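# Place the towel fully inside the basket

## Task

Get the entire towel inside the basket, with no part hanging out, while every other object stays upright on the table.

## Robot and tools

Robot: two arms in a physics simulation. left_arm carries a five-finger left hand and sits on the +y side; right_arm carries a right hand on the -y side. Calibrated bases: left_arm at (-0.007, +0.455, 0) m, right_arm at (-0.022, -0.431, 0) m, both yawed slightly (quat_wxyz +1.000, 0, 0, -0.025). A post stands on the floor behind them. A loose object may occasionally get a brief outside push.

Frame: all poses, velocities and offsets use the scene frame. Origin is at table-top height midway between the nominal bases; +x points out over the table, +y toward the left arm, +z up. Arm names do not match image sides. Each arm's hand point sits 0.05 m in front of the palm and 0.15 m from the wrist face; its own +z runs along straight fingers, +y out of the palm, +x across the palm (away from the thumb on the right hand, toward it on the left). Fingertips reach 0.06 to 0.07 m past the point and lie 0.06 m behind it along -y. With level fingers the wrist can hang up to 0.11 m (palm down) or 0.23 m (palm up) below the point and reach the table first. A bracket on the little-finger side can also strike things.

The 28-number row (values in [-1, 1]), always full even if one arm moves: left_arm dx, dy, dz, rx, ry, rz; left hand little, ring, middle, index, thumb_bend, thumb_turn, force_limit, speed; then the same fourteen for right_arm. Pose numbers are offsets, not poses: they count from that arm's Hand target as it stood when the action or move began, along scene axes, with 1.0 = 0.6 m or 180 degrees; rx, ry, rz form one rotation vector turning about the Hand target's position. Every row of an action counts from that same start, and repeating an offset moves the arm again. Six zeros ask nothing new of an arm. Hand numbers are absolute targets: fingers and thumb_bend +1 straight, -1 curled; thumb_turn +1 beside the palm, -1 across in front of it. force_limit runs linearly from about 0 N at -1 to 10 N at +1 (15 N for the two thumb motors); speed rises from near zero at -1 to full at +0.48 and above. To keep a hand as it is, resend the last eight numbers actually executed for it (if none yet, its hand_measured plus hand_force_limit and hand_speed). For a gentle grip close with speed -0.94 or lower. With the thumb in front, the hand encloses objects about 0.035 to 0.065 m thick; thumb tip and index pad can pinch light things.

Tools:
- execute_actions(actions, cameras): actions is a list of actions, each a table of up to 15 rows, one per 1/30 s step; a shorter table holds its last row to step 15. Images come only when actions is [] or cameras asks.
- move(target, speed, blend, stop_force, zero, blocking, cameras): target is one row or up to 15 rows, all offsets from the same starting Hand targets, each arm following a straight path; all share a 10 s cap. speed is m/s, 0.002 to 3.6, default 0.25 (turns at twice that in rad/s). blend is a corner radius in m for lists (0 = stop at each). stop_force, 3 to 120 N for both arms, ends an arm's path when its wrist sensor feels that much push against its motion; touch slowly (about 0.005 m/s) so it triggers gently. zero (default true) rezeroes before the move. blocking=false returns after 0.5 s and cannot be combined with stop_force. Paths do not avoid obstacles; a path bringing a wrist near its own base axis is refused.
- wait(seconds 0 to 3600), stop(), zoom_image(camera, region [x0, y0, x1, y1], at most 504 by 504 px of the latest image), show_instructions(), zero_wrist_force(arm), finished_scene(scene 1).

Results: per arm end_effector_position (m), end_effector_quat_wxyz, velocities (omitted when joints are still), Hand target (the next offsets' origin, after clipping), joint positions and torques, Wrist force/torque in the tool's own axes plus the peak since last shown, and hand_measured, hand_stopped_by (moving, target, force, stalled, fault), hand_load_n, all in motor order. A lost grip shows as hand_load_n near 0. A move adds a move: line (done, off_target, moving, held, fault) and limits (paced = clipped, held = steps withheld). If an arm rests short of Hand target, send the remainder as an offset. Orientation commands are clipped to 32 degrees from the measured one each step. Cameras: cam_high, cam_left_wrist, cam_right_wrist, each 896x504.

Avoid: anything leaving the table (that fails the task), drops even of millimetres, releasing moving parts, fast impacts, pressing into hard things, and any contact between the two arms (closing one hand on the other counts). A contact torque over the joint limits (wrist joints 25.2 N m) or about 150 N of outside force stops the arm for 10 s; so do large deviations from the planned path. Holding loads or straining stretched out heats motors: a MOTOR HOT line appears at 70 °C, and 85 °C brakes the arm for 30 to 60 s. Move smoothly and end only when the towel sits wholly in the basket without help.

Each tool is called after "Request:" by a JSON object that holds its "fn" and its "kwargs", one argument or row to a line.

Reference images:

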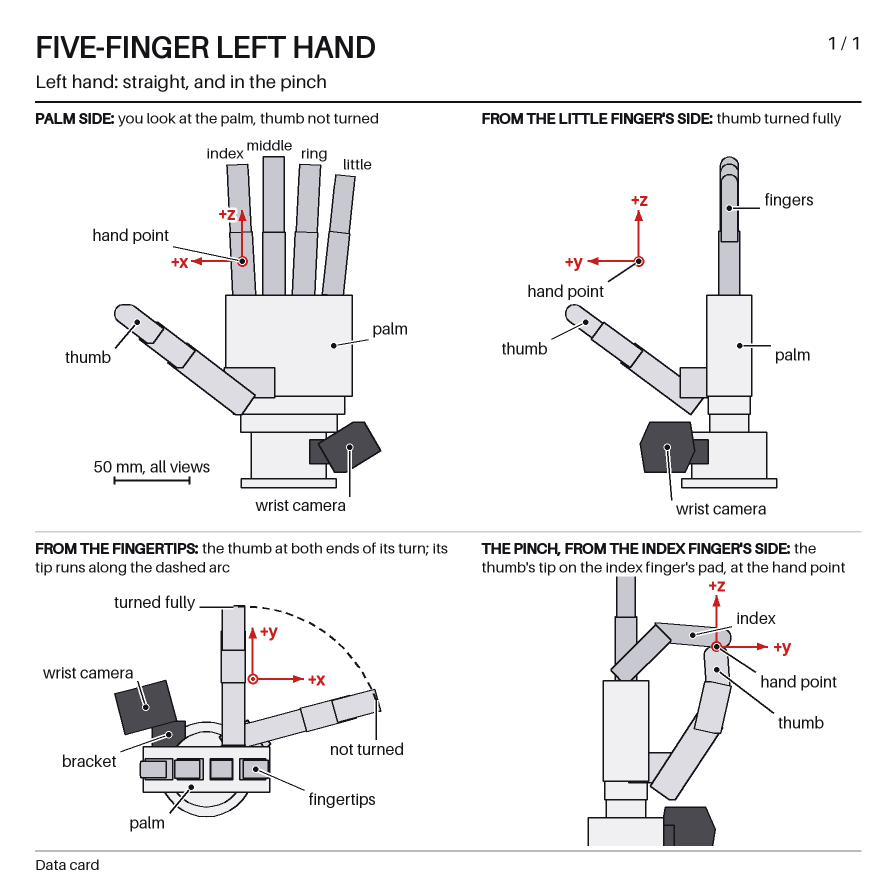

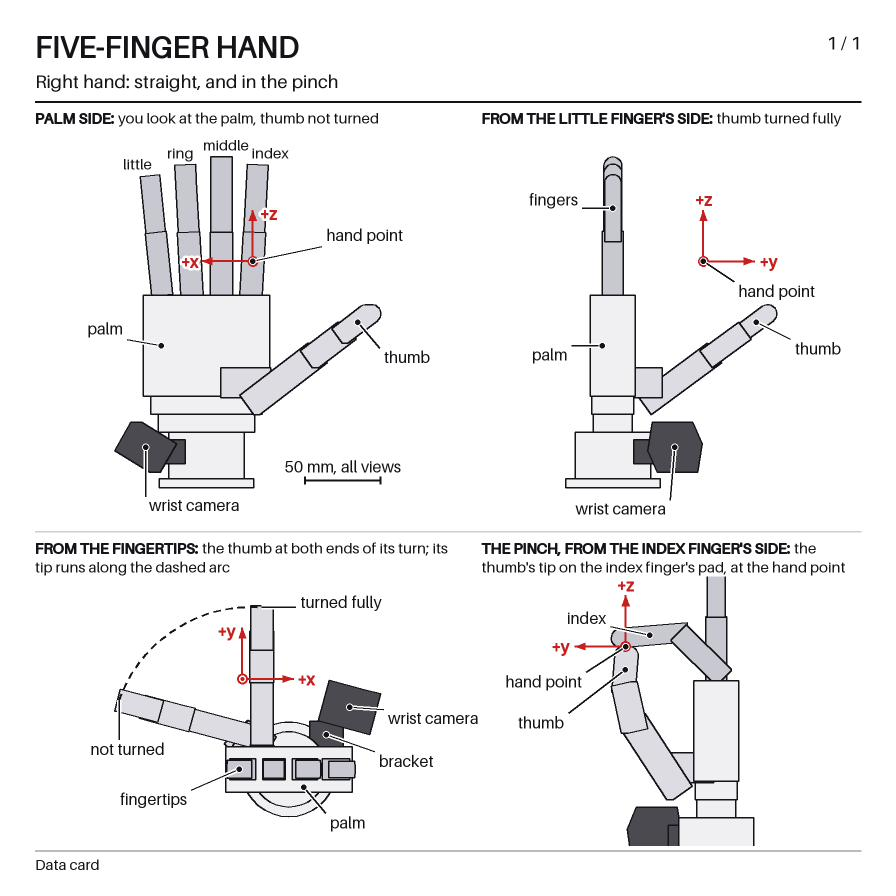

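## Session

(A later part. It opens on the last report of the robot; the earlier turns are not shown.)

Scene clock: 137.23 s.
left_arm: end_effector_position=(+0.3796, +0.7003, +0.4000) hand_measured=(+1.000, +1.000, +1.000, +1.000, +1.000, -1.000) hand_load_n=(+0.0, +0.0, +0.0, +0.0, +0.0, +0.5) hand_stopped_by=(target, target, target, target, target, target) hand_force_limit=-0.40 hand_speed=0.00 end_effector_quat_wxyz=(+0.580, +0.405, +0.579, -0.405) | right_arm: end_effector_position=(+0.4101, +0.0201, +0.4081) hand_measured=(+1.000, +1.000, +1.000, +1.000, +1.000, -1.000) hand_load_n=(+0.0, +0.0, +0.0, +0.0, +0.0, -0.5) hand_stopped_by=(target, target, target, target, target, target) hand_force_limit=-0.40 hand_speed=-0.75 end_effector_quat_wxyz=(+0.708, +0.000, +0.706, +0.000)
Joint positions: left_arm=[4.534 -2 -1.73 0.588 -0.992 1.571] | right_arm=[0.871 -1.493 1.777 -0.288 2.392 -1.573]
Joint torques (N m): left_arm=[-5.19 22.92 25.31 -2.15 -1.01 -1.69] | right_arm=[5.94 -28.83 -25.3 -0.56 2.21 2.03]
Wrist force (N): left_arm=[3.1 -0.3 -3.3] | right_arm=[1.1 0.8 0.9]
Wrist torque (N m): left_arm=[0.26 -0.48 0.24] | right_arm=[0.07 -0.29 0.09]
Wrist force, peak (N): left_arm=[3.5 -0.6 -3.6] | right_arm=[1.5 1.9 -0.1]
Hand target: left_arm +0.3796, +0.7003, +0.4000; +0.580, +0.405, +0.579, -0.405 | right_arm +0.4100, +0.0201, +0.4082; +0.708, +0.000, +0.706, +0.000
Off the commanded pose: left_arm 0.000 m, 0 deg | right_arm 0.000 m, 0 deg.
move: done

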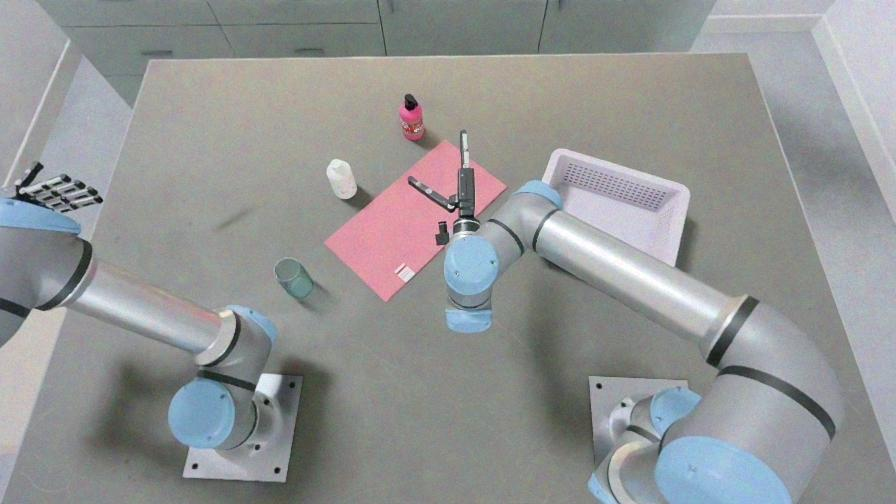

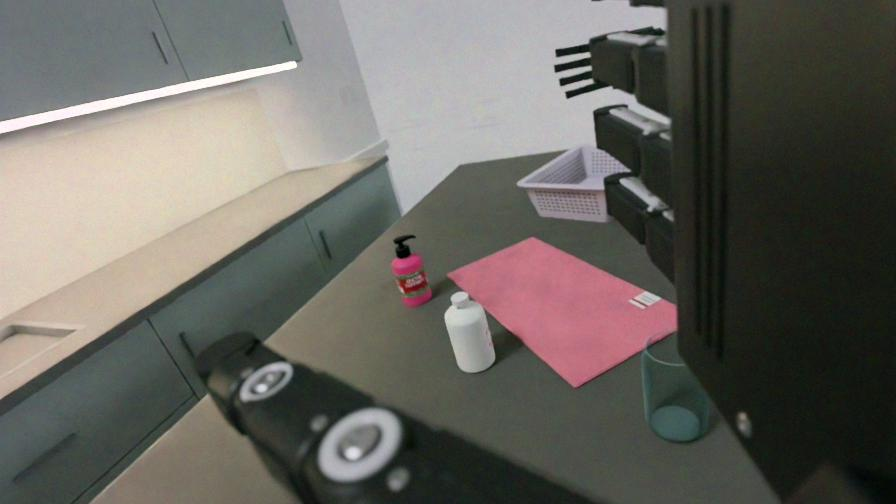

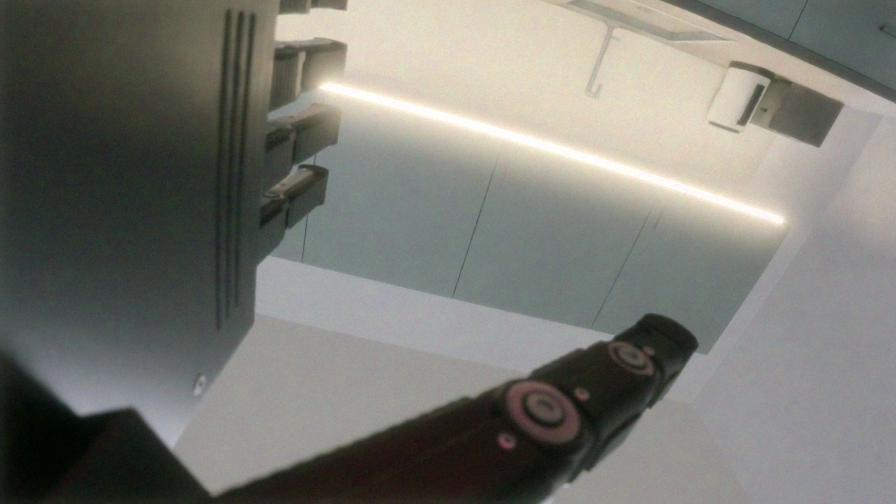

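Request:
{"fn": "move", "kwargs": {
  "target": [0,0,0,0,0,0,1,1,1,1,1,-1,-0.4,0,0.15,0.0667,-0.2633,-0.5350,-0.0233,0.3478,0.5,0.5,0.5,0.5,1,-1,-0.4,-0.5],
  "speed": 0.2,
  "cameras": ["all"]
}}

Request:
{"fn": "zoom_image", "kwargs": {
  "camera": "cam_high",
  "region": [300, 80, 600, 320]
}}

Scene clock: 148.83 s.
left_arm: end_effector_position=(+0.3796, +0.7003, +0.4000) hand_measured=(+1.000, +1.000, +1.000, +1.000, +1.000, -1.000) hand_load_n=(+0.0, +0.0, +0.0, +0.0, +0.0, +0.5) hand_stopped_by=(target, target, target, target, target, target) hand_force_limit=-0.40 hand_speed=0.00 end_effector_quat_wxyz=(+0.580, +0.405, +0.579, -0.405) | right_arm: end_effector_position=(+0.5000, +0.0601, +0.2502) hand_measured=(+0.500, +0.500, +0.500, +0.500, +1.000, -1.000) hand_load_n=(+0.0, +0.0, +0.0, +0.0, +0.0, +0.0) hand_stopped_by=(target, target, target, target, target, target) hand_force_limit=-0.40 hand_speed=-0.50 end_effector_quat_wxyz=(-0.402, +0.824, -0.358, +0.174)
Joint positions: left_arm=[4.534 -2 -1.73 0.588 -0.992 1.571] | right_arm=[0.508 -1.049 1.055 0.679 1.339 -3.324]
Joint torques (N m): left_arm=[-4.84 22.56 26.21 -2.11 -1 -1.49] | right_arm=[-8.94 -35.93 -20.74 0.85 -2.93 -1.07]
Wrist force (N): left_arm=[3.3 -0.4 -3.7] | right_arm=[-0.1 2.0 0.2]
Wrist torque (N m): left_arm=[0.28 -0.52 0.26] | right_arm=[0.24 -0.03 -0.17]
Wrist force, peak (N): left_arm=[3.7 -0.5 -3.6] | right_arm=[0.6 2.1 1.0]
Hand target: left_arm +0.3796, +0.7003, +0.4000; +0.580, +0.405, +0.579, -0.405 | right_arm +0.5000, +0.0601, +0.2502; -0.402, +0.824, -0.358, +0.174
Off the commanded pose: left_arm 0.000 m, 0 deg | right_arm 0.000 m, 0 deg.
move: done

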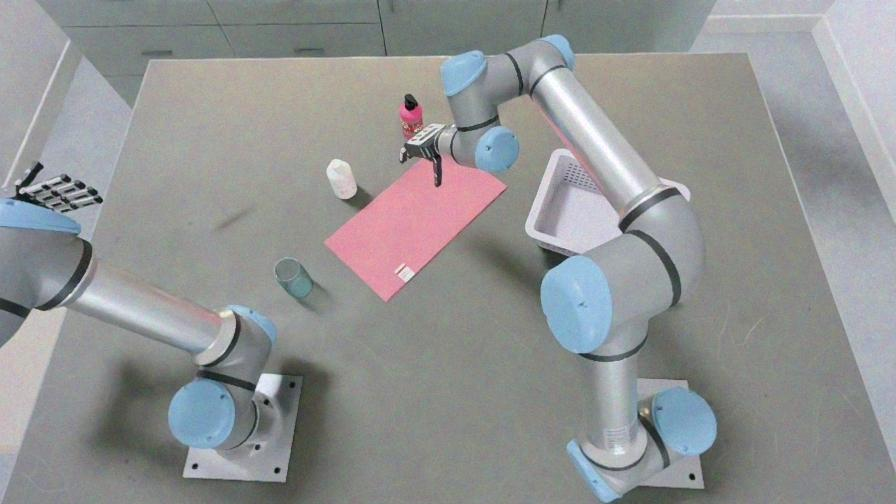

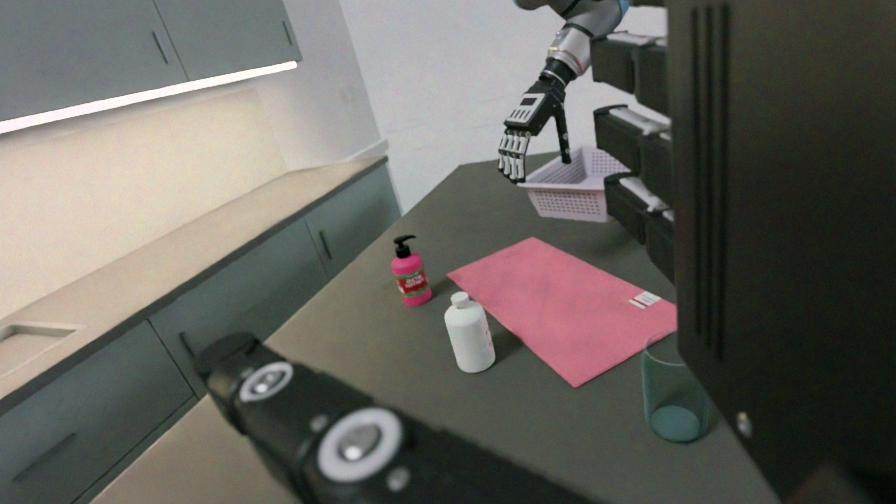

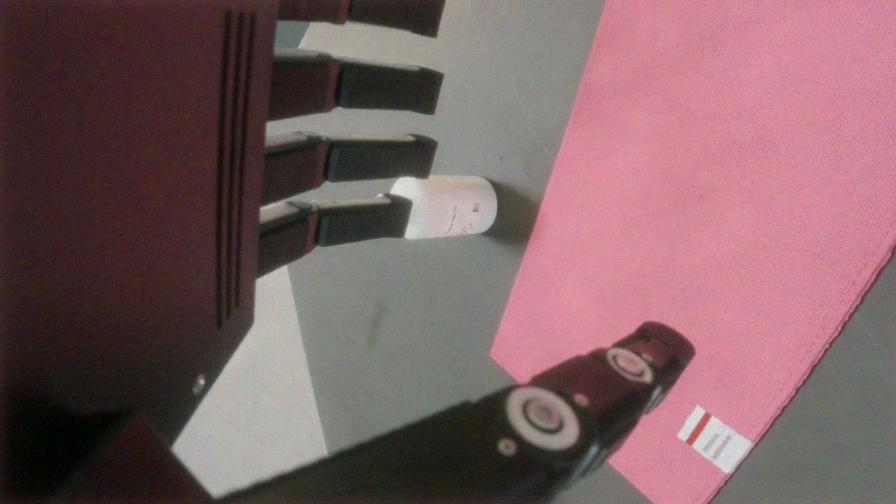

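Scaled by 1.680 from the camera's image (finer frame: 1280x720).

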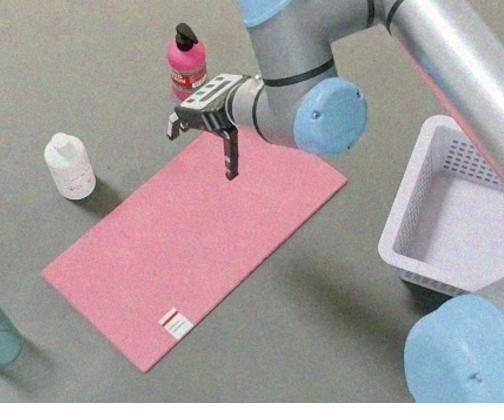

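Request:
{"fn": "move", "kwargs": {
  "target": [0,0,0,0,0,0,1,1,1,1,1,-1,-0.4,0,0.0283,0.05,-0.3333,0,0,0,0.5,0.5,0.5,0.5,1,-1,-0.4,-0.5],
  "speed": 0.15
}}

Request:
{"fn": "move", "kwargs": {
  "target": [0,0,0,0,0,0,1,1,1,1,1,-1,-0.4,0,0,0,-0.07,0,0,0,0.5,0.5,0.5,0.5,1,-1,-0.4,-0.5],
  "speed": 0.008,
  "stop_force": 3,
  "cameras": ["cam_high","cam_right_wrist"]
}}

Request:
{"fn": "zoom_image", "kwargs": {
  "camera": "cam_high",
  "region": [300, 100, 540, 310]
}}

Scene clock: 151.97 s.
left_arm: end_effector_position=(+0.3796, +0.7003, +0.4000) hand_measured=(+1.000, +1.000, +1.000, +1.000, +1.000, -1.000) hand_load_n=(+0.0, +0.0, +0.0, +0.0, +0.0, +0.5) hand_stopped_by=(target, target, target, target, target, target) hand_force_limit=-0.40 hand_speed=0.00 end_effector_quat_wxyz=(+0.580, +0.405, +0.579, -0.405) | right_arm: end_effector_position=(+0.5169, +0.0901, +0.0503) hand_measured=(+0.500, +0.500, +0.500, +0.500, +1.000, -1.000) hand_load_n=(+0.0, +0.0, +0.0, +0.0, +0.0, +0.0) hand_stopped_by=(target, target, target, target, target, target) hand_force_limit=-0.40 hand_speed=-0.50 end_effector_quat_wxyz=(-0.402, +0.824, -0.358, +0.174)
Joint positions: left_arm=[4.534 -2 -1.73 0.588 -0.992 1.571] | right_arm=[0.542 -0.861 1.269 0.272 1.366 -3.302]
Joint torques (N m): left_arm=[-5.45 22.91 25.46 -2.27 -0.94 -1.48] | right_arm=[-8.31 -41.22 -25.73 -0.41 -1.79 -0.88]
Wrist force (N): left_arm=[3.3 -0.1 -3.4] | right_arm=[-0.1 2.0 0.2]
Wrist torque (N m): left_arm=[0.29 -0.53 0.25] | right_arm=[0.27 -0.04 -0.17]
Wrist force, peak (N): left_arm=[3.5 -0.5 -3.7] | right_arm=[-0.2 3.2 1.0]
Hand target: left_arm +0.3796, +0.7003, +0.4000; +0.580, +0.405, +0.579, -0.405 | right_arm +0.5170, +0.0901, +0.0503; -0.402, +0.824, -0.358, +0.174
Off the commanded pose: left_arm 0.000 m, 0 deg | right_arm 0.000 m, 0 deg.
move: done

Scene clock: 155.70 s.
left_arm: end_effector_position=(+0.3796, +0.7003, +0.4000) hand_measured=(+1.000, +1.000, +1.000, +1.000, +1.000, -1.000) hand_load_n=(+0.0, +0.0, +0.0, +0.0, +0.0, +0.5) hand_stopped_by=(target, target, target, target, target, target) hand_force_limit=-0.40 hand_speed=0.00 end_effector_quat_wxyz=(+0.580, +0.405, +0.579, -0.405) | right_arm: end_effector_position=(+0.5170, +0.0901, +0.0288) hand_measured=(+0.500, +0.500, +0.500, +0.500, +1.000, -1.000) hand_load_n=(+0.5, +0.0, +0.0, +0.0, +0.0, +0.0) hand_stopped_by=(target, target, target, target, target, target) hand_force_limit=-0.40 hand_speed=-0.50 end_effector_quat_wxyz=(-0.402, +0.824, -0.358, +0.174)
Joint positions: left_arm=[4.534 -2 -1.73 0.588 -0.992 1.571] | right_arm=[0.542 -0.838 1.29 0.229 1.366 -3.303]
Joint torques (N m): left_arm=[-4.77 22.24 25.13 -2.12 -0.95 -1.4] | right_arm=[-8.41 -49.35 -24.82 2.07 -2.75 -1.61]
Wrist force (N): left_arm=[3.3 -0.3 -3.4] | right_arm=[-0.2 -0.2 -1.9]
Wrist torque (N m): left_arm=[0.27 -0.50 0.25] | right_arm=[0.24 0.04 -0.23]
Wrist force, peak (N): left_arm=[3.4 -0.5 -3.6] | right_arm=[-0.2 -1.4 -2.7]
Hand target: left_arm +0.3796, +0.7003, +0.4000; +0.580, +0.405, +0.579, -0.405 | right_arm +0.5170, +0.0901, +0.0288; -0.402, +0.824, -0.358, +0.174 (not the last commanded pose)
Off the commanded pose: left_arm 0.000 m, 0 deg | right_arm 0.021 m, 0 deg.
move: contact (right_arm)

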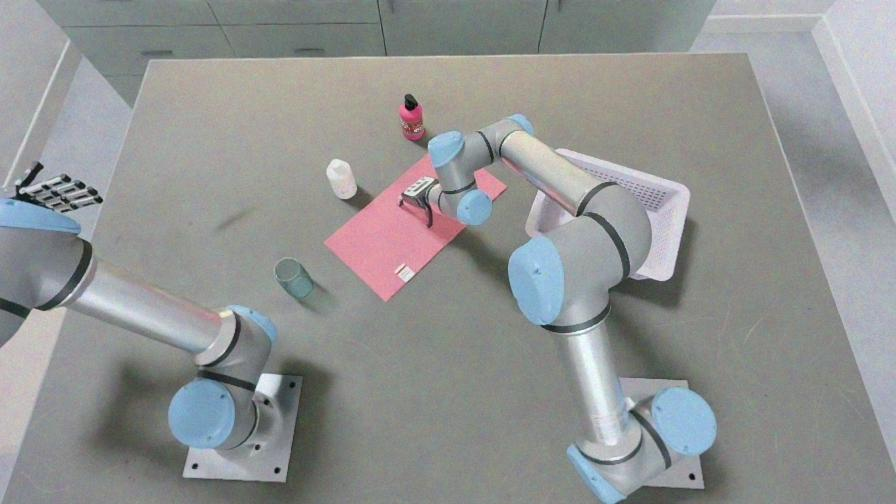

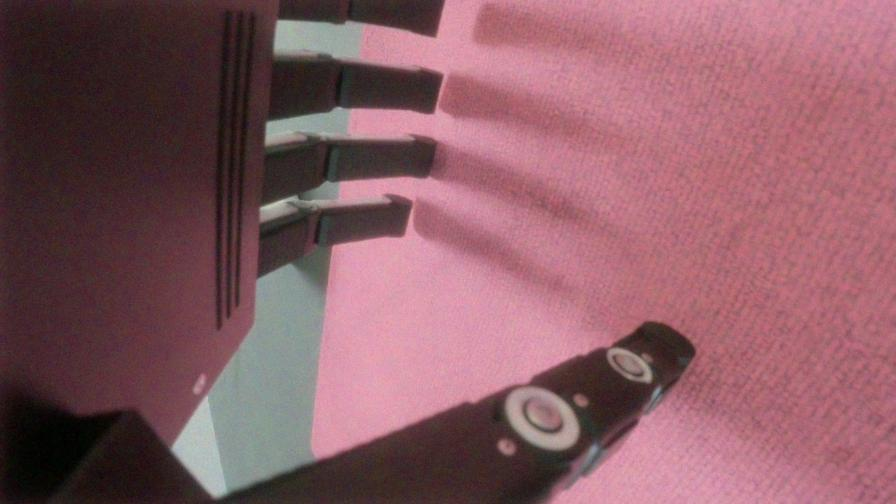

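Scaled by 2.100 from the camera's image (finer frame: 1280x720).

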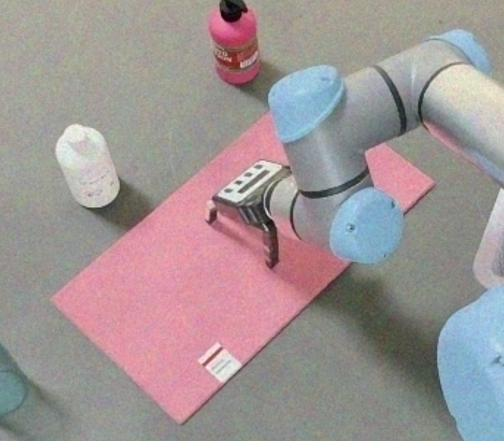

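Request:
{"fn": "move", "kwargs": {
  "target": [0,0,0,0,0,0,1,1,1,1,1,-1,-0.4,0,0,0,0,0,0,0,0.3,0.3,0.3,0.3,0.7,-1,0,-0.8],
  "cameras": ["cam_high","cam_right_wrist","cam_left_wrist"]
}}

Request:
{"fn": "zoom_image", "kwargs": {
  "camera": "cam_left_wrist",
  "region": [400, 180, 700, 400]
}}

Scene clock: 157.53 s.
left_arm: end_effector_position=(+0.3796, +0.7003, +0.4000) hand_measured=(+1.000, +1.000, +1.000, +1.000, +1.000, -1.000) hand_load_n=(+0.0, +0.0, +0.0, +0.0, +0.0, +0.0) hand_stopped_by=(target, target, target, target, target, target) hand_force_limit=-0.40 hand_speed=0.00 end_effector_quat_wxyz=(+0.580, +0.405, +0.579, -0.405) | right_arm: end_effector_position=(+0.5170, +0.0901, +0.0288) hand_measured=(+0.300, +0.300, +0.410, +0.300, +0.700, -1.000) hand_load_n=(+0.0, +0.0, +5.5, +0.0, +0.0, +0.0) hand_stopped_by=(target, target, force, target, target, target) hand_force_limit=0.00 hand_speed=-0.80 end_effector_quat_wxyz=(-0.402, +0.824, -0.358, +0.174)
Joint positions: left_arm=[4.534 -2 -1.73 0.588 -0.992 1.571] | right_arm=[0.542 -0.838 1.29 0.229 1.366 -3.303]
Joint torques (N m): left_arm=[-4.68 22.74 25.31 -2.21 -0.96 -1.5] | right_arm=[-7.31 -35.13 -8.51 1.88 -1.99 -1.58]
Wrist force (N): left_arm=[3.4 0.0 -3.3] | right_arm=[-0.3 -6.1 -2.0]
Wrist torque (N m): left_arm=[0.31 -0.52 0.25] | right_arm=[0.13 0.05 -0.37]
Wrist force, peak (N): left_arm=[3.5 -0.3 -3.6] | right_arm=[-0.3 -6.6 -2.7]
Hand target: left_arm +0.3796, +0.7003, +0.4000; +0.580, +0.405, +0.579, -0.405 | right_arm +0.5170, +0.0901, +0.0288; -0.402, +0.824, -0.358, +0.174
Off the commanded pose: left_arm 0.000 m, 0 deg | right_arm 0.000 m, 0 deg.
move: done

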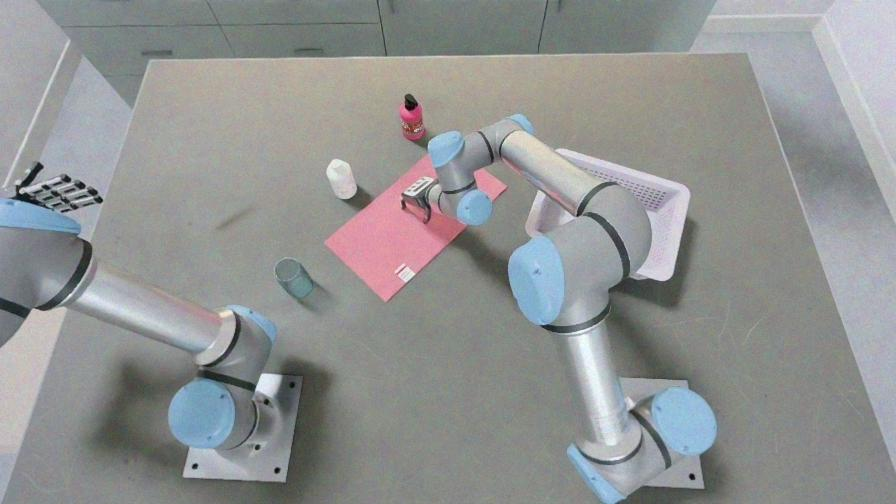

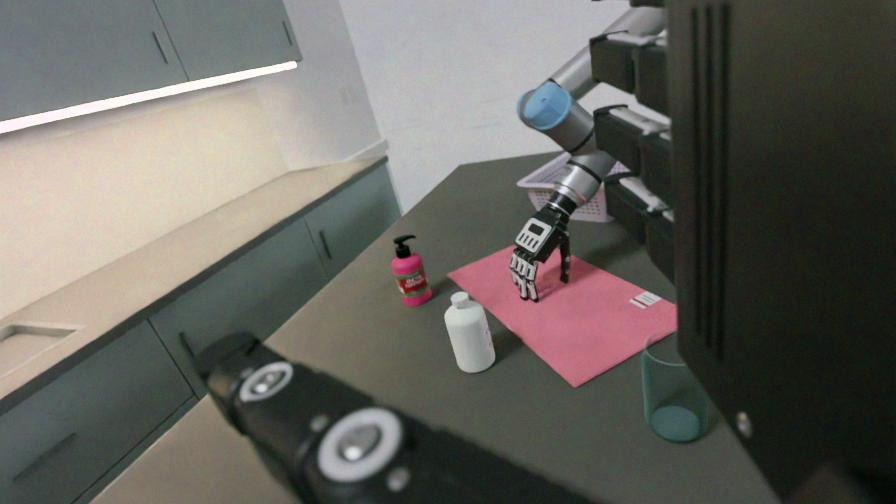

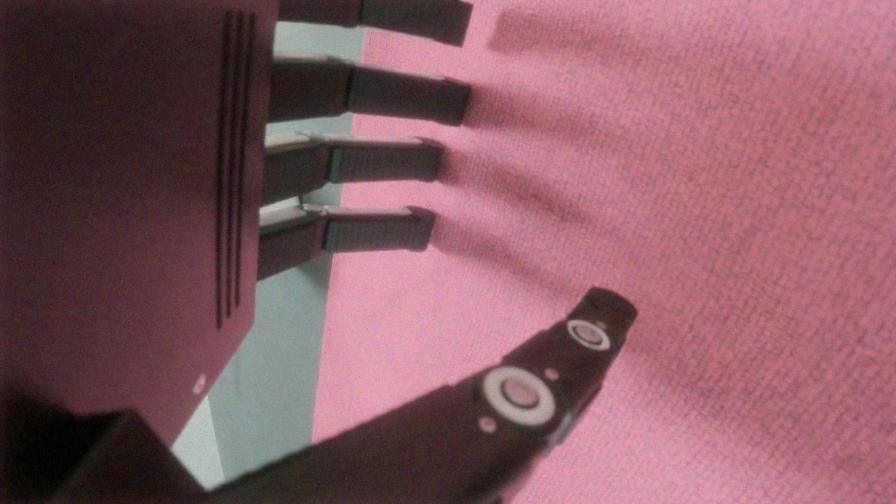

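Scaled by 1.680 from the camera's image (finer frame: 1280x720).

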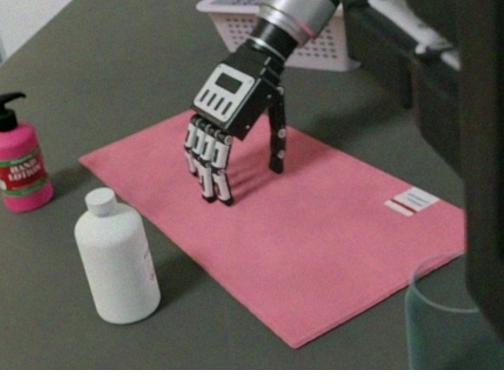

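Request:
{"fn": "move", "kwargs": {
  "target": [0,0,0,0,0,0,1,1,1,1,1,-1,-0.4,0,0,0,0.004,0,0,0,0.1,0.1,0.1,0.1,0.5,-1,0,-0.8],
  "speed": 0.02,
  "cameras": ["cam_right_wrist","cam_left_wrist"]
}}

Request:
{"fn": "zoom_image", "kwargs": {
  "camera": "cam_left_wrist",
  "region": [400, 180, 700, 400]
}}

Scene clock: 159.17 s.
left_arm: end_effector_position=(+0.3796, +0.7003, +0.4000) hand_measured=(+1.000, +1.000, +1.000, +1.000, +1.000, -1.000) hand_load_n=(+0.0, +0.0, +0.0, +0.0, +0.0, +0.0) hand_stopped_by=(target, target, target, target, target, target) hand_force_limit=-0.40 hand_speed=0.00 end_effector_quat_wxyz=(+0.580, +0.405, +0.579, -0.405) | right_arm: end_effector_position=(+0.5170, +0.0901, +0.0312) hand_measured=(+0.100, +0.100, +0.410, +0.100, +0.500, -1.000) hand_load_n=(+0.0, +0.0, +0.0, +0.0, +0.0, +0.0) hand_stopped_by=(target, target, force, target, target, target) hand_force_limit=0.00 hand_speed=-0.80 end_effector_quat_wxyz=(-0.402, +0.824, -0.358, +0.174)
Joint positions: left_arm=[4.534 -2 -1.73 0.588 -0.992 1.571] | right_arm=[0.542 -0.841 1.287 0.234 1.366 -3.303]
Joint torques (N m): left_arm=[-5.14 22.4 25.09 -2.2 -1.08 -1.38] | right_arm=[-7.17 -38.38 -13.58 -1.25 -0.99 -1.5]
Wrist force (N): left_arm=[3.1 -0.2 -3.5] | right_arm=[-0.2 2.0 0.2]
Wrist torque (N m): left_arm=[0.29 -0.49 0.24] | right_arm=[0.25 -0.02 -0.18]
Wrist force, peak (N): left_arm=[3.4 -0.3 -3.6] | right_arm=[-0.3 -6.8 -2.7]
Hand target: left_arm +0.3796, +0.7003, +0.4000; +0.580, +0.405, +0.579, -0.405 | right_arm +0.5170, +0.0901, +0.0312; -0.402, +0.824, -0.358, +0.174
Off the commanded pose: left_arm 0.000 m, 0 deg | right_arm 0.000 m, 0 deg.
move: done
Images, in order (width x height): cam_left_wrist 896x504, cam_right_wrist 896x504.

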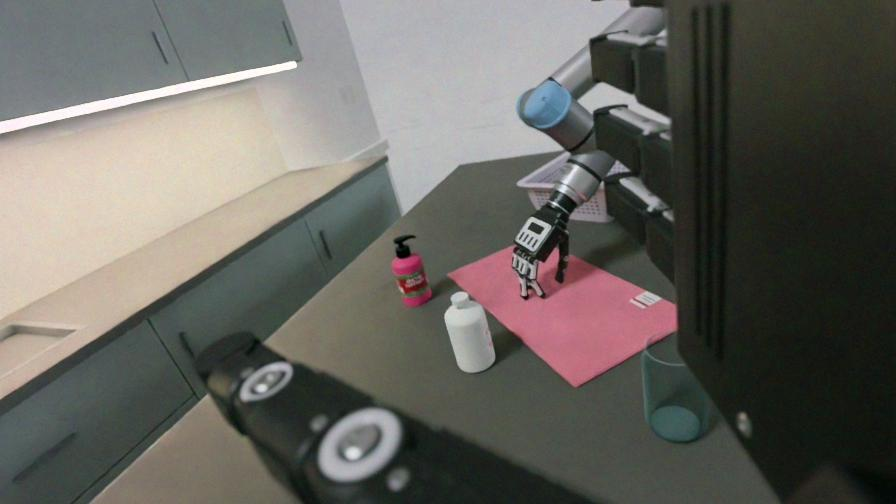

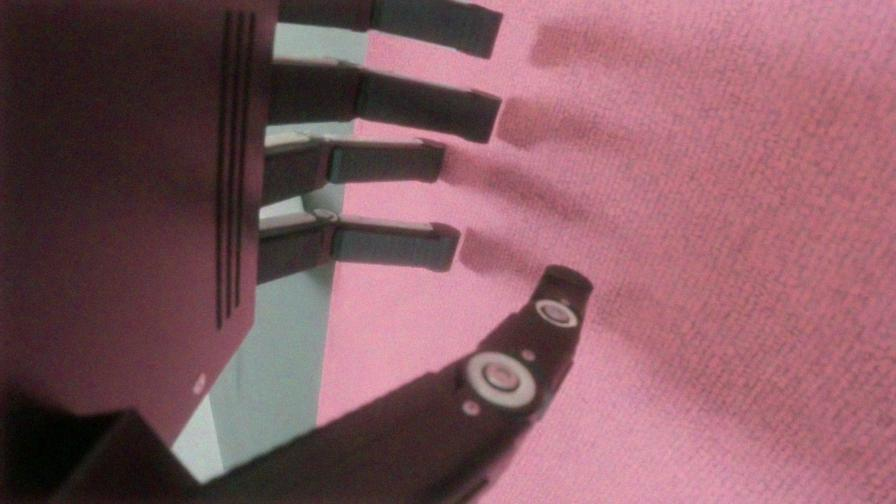

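Scaled by 1.680 from the camera's image (finer frame: 1280x720).

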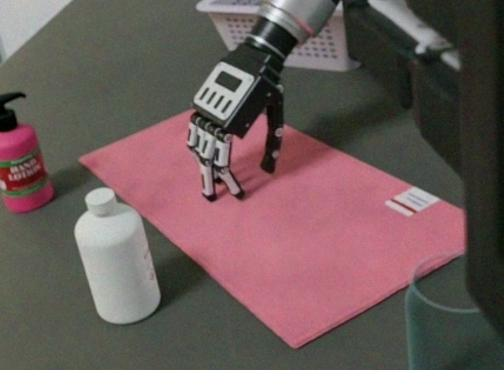

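Request:
{"fn": "move", "kwargs": {
  "target": [0,0,0,0,0,0,1,1,1,1,1,-1,-0.4,0,0,0,0.015,0,0,0,0.1,0.1,0.16,0.1,0.5,-1,0,-0.5],
  "speed": 0.05
}}

Request:
{"fn": "move", "kwargs": {
  "target": [0,0,0,0,0,0,1,1,1,1,1,-1,-0.4,0,0,0,-0.05,0,0,0,0.1,0.1,0.16,0.1,0.5,-1,0,-0.5],
  "speed": 0.008,
  "stop_force": 6,
  "cameras": ["cam_right_wrist","cam_left_wrist"]
}}

Request:
{"fn": "zoom_image", "kwargs": {
  "camera": "cam_left_wrist",
  "region": [450, 200, 650, 350]
}}

Scene clock: 160.23 s.
left_arm: end_effector_position=(+0.3796, +0.7003, +0.4000) hand_measured=(+1.000, +1.000, +1.000, +1.000, +1.000, -1.000) hand_load_n=(+0.0, -0.5, +0.0, +0.0, +0.0, +0.0) hand_stopped_by=(target, target, target, target, target, target) hand_force_limit=-0.40 hand_speed=0.00 end_effector_quat_wxyz=(+0.580, +0.405, +0.579, -0.405) | right_arm: end_effector_position=(+0.5171, +0.0901, +0.0403) hand_measured=(+0.100, +0.100, +0.160, +0.100, +0.500, -1.000) hand_load_n=(+0.0, +0.0, +0.0, +0.0, +0.0, +0.0) hand_stopped_by=(target, target, target, target, target, target) hand_force_limit=0.00 hand_speed=-0.50 end_effector_quat_wxyz=(-0.403, +0.824, -0.358, +0.174)
Joint positions: left_arm=[4.534 -2 -1.73 0.588 -0.992 1.571] | right_arm=[0.542 -0.85 1.279 0.251 1.366 -3.303]
Joint torques (N m): left_arm=[-4.35 22.61 25.74 -2.14 -0.94 -1.41] | right_arm=[-6.29 -37.17 -8.16 -1.22 -0.56 -1.33]
Wrist force (N): left_arm=[3.0 0.0 -3.6] | right_arm=[-0.1 1.9 0.2]
Wrist torque (N m): left_arm=[0.34 -0.48 0.22] | right_arm=[0.25 -0.05 -0.17]
Wrist force, peak (N): left_arm=[3.3 -0.4 -4.0] | right_arm=[-0.1 2.6 0.6]
Hand target: left_arm +0.3796, +0.7003, +0.4000; +0.580, +0.405, +0.579, -0.405 | right_arm +0.5170, +0.0901, +0.0402; -0.402, +0.824, -0.358, +0.174
Off the commanded pose: left_arm 0.000 m, 0 deg | right_arm 0.000 m, 0 deg.
move: done

Scene clock: 162.47 s.
left_arm: end_effector_position=(+0.3796, +0.7003, +0.4000) hand_measured=(+1.000, +1.000, +1.000, +1.000, +1.000, -1.000) hand_load_n=(+0.0, +0.0, +0.0, +0.0, +0.0, +0.0) hand_stopped_by=(target, target, target, target, target, target) hand_force_limit=-0.40 hand_speed=0.00 end_effector_quat_wxyz=(+0.580, +0.405, +0.579, -0.405) | right_arm: end_effector_position=(+0.5170, +0.0901, +0.0306) hand_measured=(+0.100, +0.100, +0.160, +0.100, +0.500, -1.000) hand_load_n=(+0.0, +0.0, +0.0, +0.0, +0.0, +0.0) hand_stopped_by=(target, target, target, target, target, target) hand_force_limit=0.00 hand_speed=-0.50 end_effector_quat_wxyz=(-0.402, +0.824, -0.358, +0.174)
Joint positions: left_arm=[4.534 -2 -1.73 0.588 -0.992 1.571] | right_arm=[0.542 -0.84 1.288 0.232 1.366 -3.303]
Joint torques (N m): left_arm=[-4.73 22.93 25.43 -2.22 -1.01 -1.36] | right_arm=[-5.66 -47.03 -23.22 2.5 0.29 -1.35]
Wrist force (N): left_arm=[3.0 -0.2 -3.6] | right_arm=[-0.4 -4.2 -3.1]
Wrist torque (N m): left_arm=[0.31 -0.48 0.23] | right_arm=[0.10 0.06 -0.32]
Wrist force, peak (N): left_arm=[3.6 -0.2 -3.5] | right_arm=[-0.6 -5.3 -3.6]
Hand target: left_arm +0.3796, +0.7003, +0.4000; +0.580, +0.405, +0.579, -0.405 | right_arm +0.5170, +0.0901, +0.0306; -0.402, +0.824, -0.358, +0.174 (not the last commanded pose)
Off the commanded pose: left_arm 0.000 m, 0 deg | right_arm 0.020 m, 0 deg.
move: contact (right_arm)
Images, in order (width x height): cam_left_wrist 896x504, cam_right_wrist 896x504.

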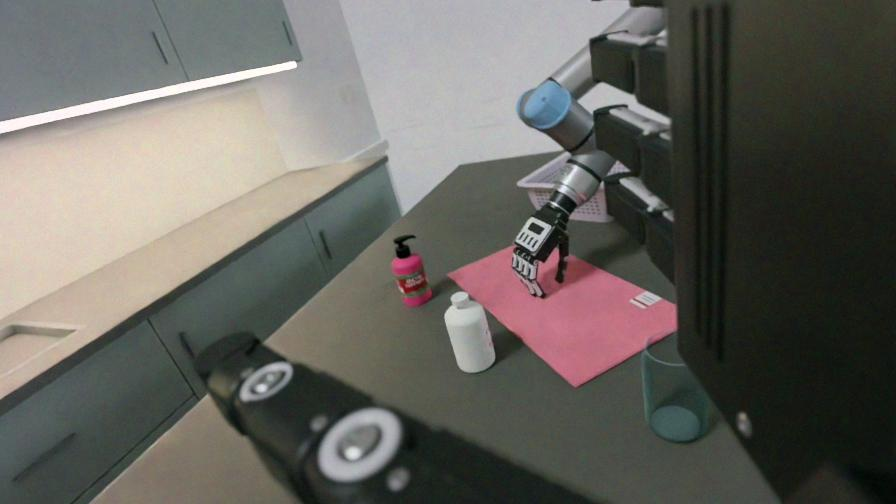

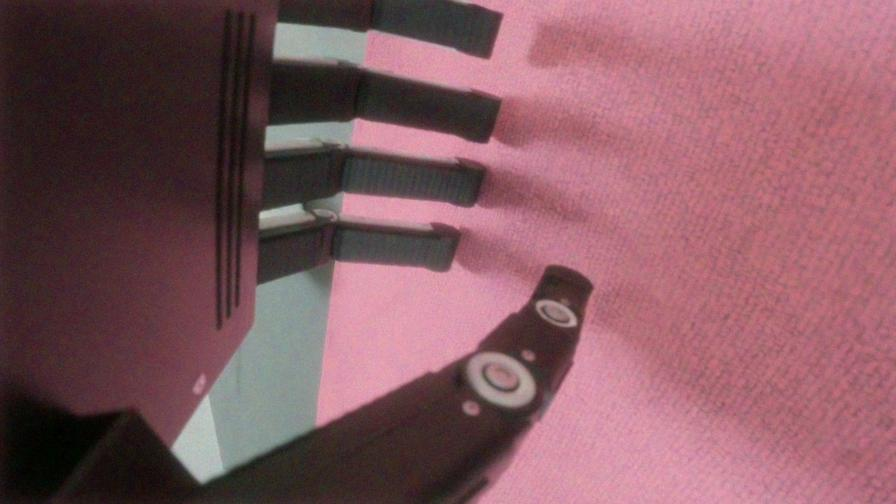

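Scaled by 2.520 from the camera's image (finer frame: 1280x720).

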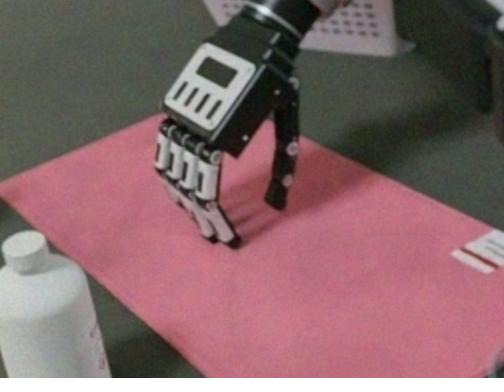

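Request:
{"fn": "move", "kwargs": {
  "target": [0,0,0,0,0,0,1,1,1,1,1,-1,-0.4,0,0,0,0.04,0.0455,-0.0488,0,0.2,0.2,0.3,0.2,0.7,-1,0,-0.5],
  "speed": 0.06
}}

Request:
{"fn": "move", "kwargs": {
  "target": [0,0,0,0,0,0,1,1,1,1,1,-1,-0.4,0,0,0,-0.08,0,0,0,0.2,0.2,0.3,0.2,0.7,-1,0,-0.5],
  "speed": 0.008,
  "stop_force": 4,
  "cameras": ["cam_right_wrist","cam_left_wrist"]
}}

Request:
{"fn": "zoom_image", "kwargs": {
  "camera": "cam_left_wrist",
  "region": [450, 200, 650, 350]
}}

Scene clock: 165.80 s.
left_arm: end_effector_position=(+0.3796, +0.7003, +0.4000) hand_measured=(+1.000, +1.000, +1.000, +1.000, +1.000, -1.000) hand_load_n=(+0.0, +0.0, +0.0, +0.0, +0.0, +0.0) hand_stopped_by=(target, target, target, target, target, target) hand_force_limit=-0.40 hand_speed=0.00 end_effector_quat_wxyz=(+0.580, +0.405, +0.579, -0.405) | right_arm: end_effector_position=(+0.5170, +0.0901, +0.0547) hand_measured=(+0.200, +0.200, +0.300, +0.200, +0.700, -1.000) hand_load_n=(+0.0, +0.0, -0.5, +0.0, +0.0, +0.0) hand_stopped_by=(target, target, target, target, target, target) hand_force_limit=0.00 hand_speed=-0.50 end_effector_quat_wxyz=(-0.487, +0.778, -0.338, +0.210)
Joint positions: left_arm=[4.534 -2 -1.73 0.588 -0.992 1.571] | right_arm=[0.524 -0.958 1.502 -0.075 1.32 -3.265]
Joint torques (N m): left_arm=[-4.42 23.07 25.71 -2.23 -1.03 -1.23] | right_arm=[0.2 -33.36 -25.2 1.34 1.43 -1.37]
Wrist force (N): left_arm=[3.1 -0.6 -3.8] | right_arm=[0.0 2.0 0.5]
Wrist torque (N m): left_arm=[0.25 -0.50 0.25] | right_arm=[0.25 -0.08 -0.16]
Wrist force, peak (N): left_arm=[3.6 -0.2 -3.8] | right_arm=[-0.3 -4.1 -3.3]
Hand target: left_arm +0.3796, +0.7003, +0.4000; +0.580, +0.405, +0.579, -0.405 | right_arm +0.5170, +0.0901, +0.0546; -0.486, +0.778, -0.338, +0.210
Off the commanded pose: left_arm 0.000 m, 0 deg | right_arm 0.000 m, 0 deg.
move: done

Scene clock: 170.07 s.
left_arm: end_effector_position=(+0.3796, +0.7003, +0.4000) hand_measured=(+1.000, +1.000, +1.000, +1.000, +1.000, -1.000) hand_load_n=(+0.0, +0.0, +0.0, +0.0, +0.0, +0.5) hand_stopped_by=(target, target, target, target, target, target) hand_force_limit=-0.40 hand_speed=0.00 end_effector_quat_wxyz=(+0.580, +0.405, +0.579, -0.405) | right_arm: end_effector_position=(+0.5170, +0.0901, +0.0293) hand_measured=(+0.200, +0.200, +0.300, +0.200, +0.700, -1.000) hand_load_n=(+0.0, +0.0, +0.0, +0.0, -1.0, +0.0) hand_stopped_by=(target, target, target, target, target, target) hand_force_limit=0.00 hand_speed=-0.50 end_effector_quat_wxyz=(-0.486, +0.778, -0.338, +0.210)
Joint positions: left_arm=[4.534 -2 -1.73 0.588 -0.992 1.571] | right_arm=[0.524 -0.925 1.522 -0.128 1.32 -3.265]
Joint torques (N m): left_arm=[-4.18 22.29 25.38 -2.1 -1.01 -1.28] | right_arm=[8.4 -45.02 -24.15 1.35 2.21 -1.56]
Wrist force (N): left_arm=[3.4 -0.2 -3.3] | right_arm=[-0.4 -0.9 -2.1]
Wrist torque (N m): left_arm=[0.29 -0.51 0.25] | right_arm=[0.06 0.03 -0.21]
Wrist force, peak (N): left_arm=[3.5 -0.2 -3.7] | right_arm=[-0.7 -2.7 -3.3]
Hand target: left_arm +0.3796, +0.7003, +0.4000; +0.580, +0.405, +0.579, -0.405 | right_arm +0.5170, +0.0901, +0.0293; -0.486, +0.778, -0.338, +0.210 (not the last commanded pose)
Off the commanded pose: left_arm 0.000 m, 0 deg | right_arm 0.023 m, 0 deg.
move: contact (right_arm)
Images, in order (width x height): cam_left_wrist 896x504, cam_right_wrist 896x504.

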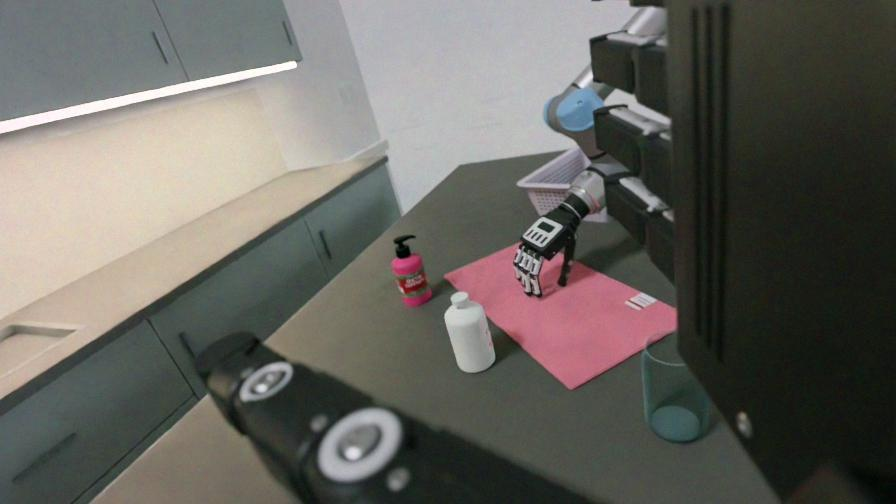

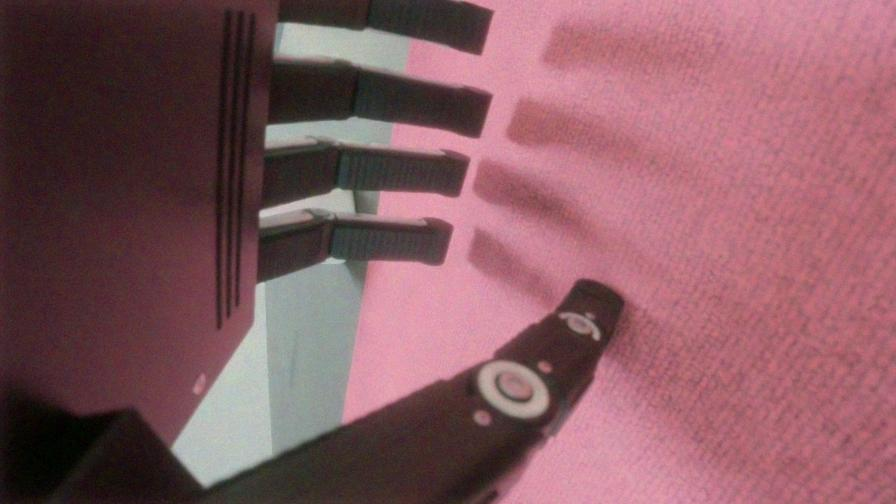

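Scaled by 2.520 from the camera's image (finer frame: 1280x720).

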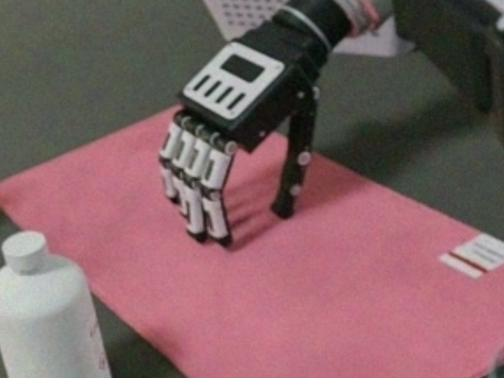

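Request:
{"fn": "move", "kwargs": {
  "target": [0,0,0,0,0,0,1,1,1,1,1,-1,-0.4,0,0,0,0,0,0,0,0,0,0.05,0,0.7,-1,0.2,-0.8],
  "speed": 0.06,
  "cameras": ["cam_right_wrist","cam_left_wrist"]
}}

Request:
{"fn": "zoom_image", "kwargs": {
  "camera": "cam_left_wrist",
  "region": [450, 200, 650, 350]
}}

Scene clock: 171.47 s.
left_arm: end_effector_position=(+0.3796, +0.7003, +0.4000) hand_measured=(+1.000, +1.000, +1.000, +1.000, +1.000, -1.000) hand_load_n=(-0.5, +0.0, +0.0, -0.5, +0.0, +0.5) hand_stopped_by=(target, target, target, target, target, target) hand_force_limit=-0.40 hand_speed=0.00 end_effector_quat_wxyz=(+0.580, +0.405, +0.579, -0.405) | right_arm: end_effector_position=(+0.5170, +0.0901, +0.0293) hand_measured=(+0.000, +0.000, +0.050, +0.000, +0.700, -1.000) hand_load_n=(+0.0, +0.0, +0.0, +0.0, -1.0, +0.0) hand_stopped_by=(target, target, target, target, target, target) hand_force_limit=0.20 hand_speed=-0.80 end_effector_quat_wxyz=(-0.486, +0.778, -0.338, +0.210)
Joint positions: left_arm=[4.534 -2 -1.73 0.588 -0.992 1.571] | right_arm=[0.524 -0.925 1.522 -0.128 1.32 -3.265]
Joint torques (N m): left_arm=[-4.31 23.01 25.41 -2.06 -1.06 -1.07] | right_arm=[7.52 -45.16 -23.42 1.24 2.18 -1.55]
Wrist force (N): left_arm=[3.3 -0.2 -3.7] | right_arm=[-0.5 -1.8 -2.5]
Wrist torque (N m): left_arm=[0.30 -0.52 0.25] | right_arm=[0.00 0.04 -0.23]
Wrist force, peak (N): left_arm=[3.4 -0.4 -3.7] | right_arm=[-0.5 -1.8 -2.8]
Hand target: left_arm +0.3796, +0.7003, +0.4000; +0.580, +0.405, +0.579, -0.405 | right_arm +0.5170, +0.0901, +0.0293; -0.486, +0.778, -0.338, +0.210
Off the commanded pose: left_arm 0.000 m, 0 deg | right_arm 0.000 m, 0 deg.
move: done
Images, in order (width x height): cam_left_wrist 896x504, cam_right_wrist 896x504.

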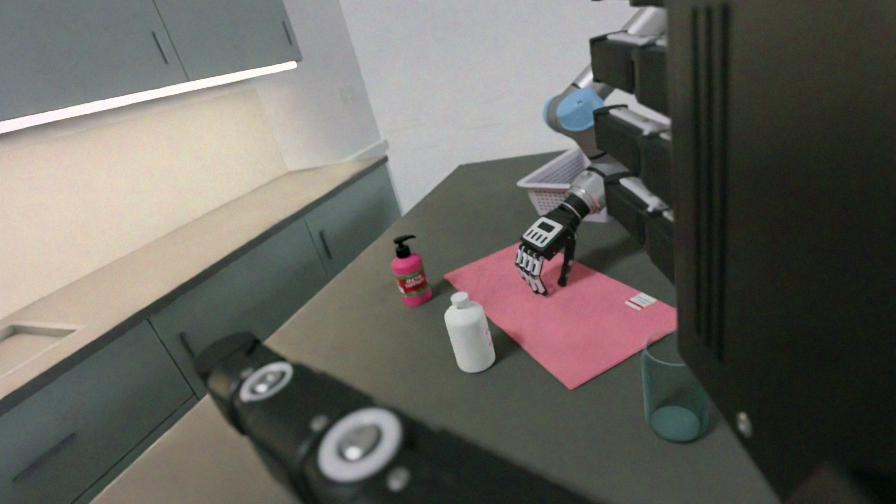

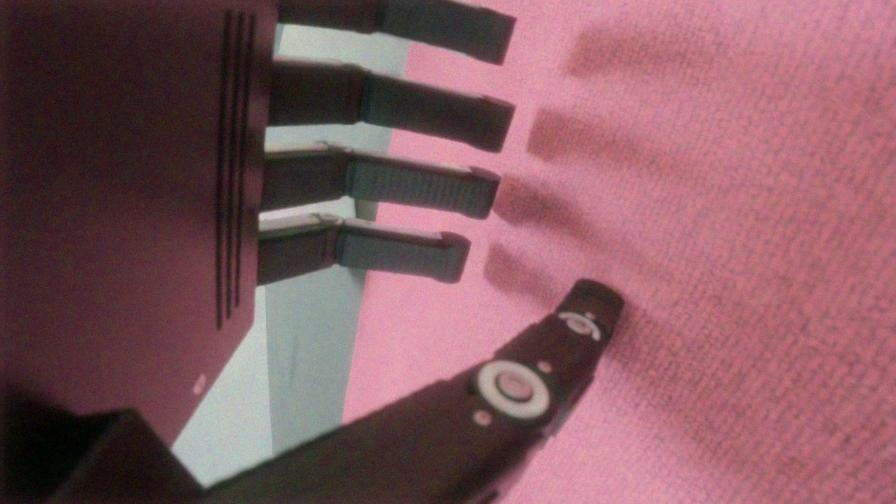

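Scaled by 2.520 from the camera's image (finer frame: 1280x720).

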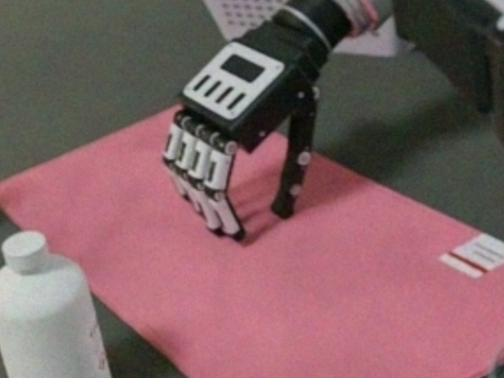

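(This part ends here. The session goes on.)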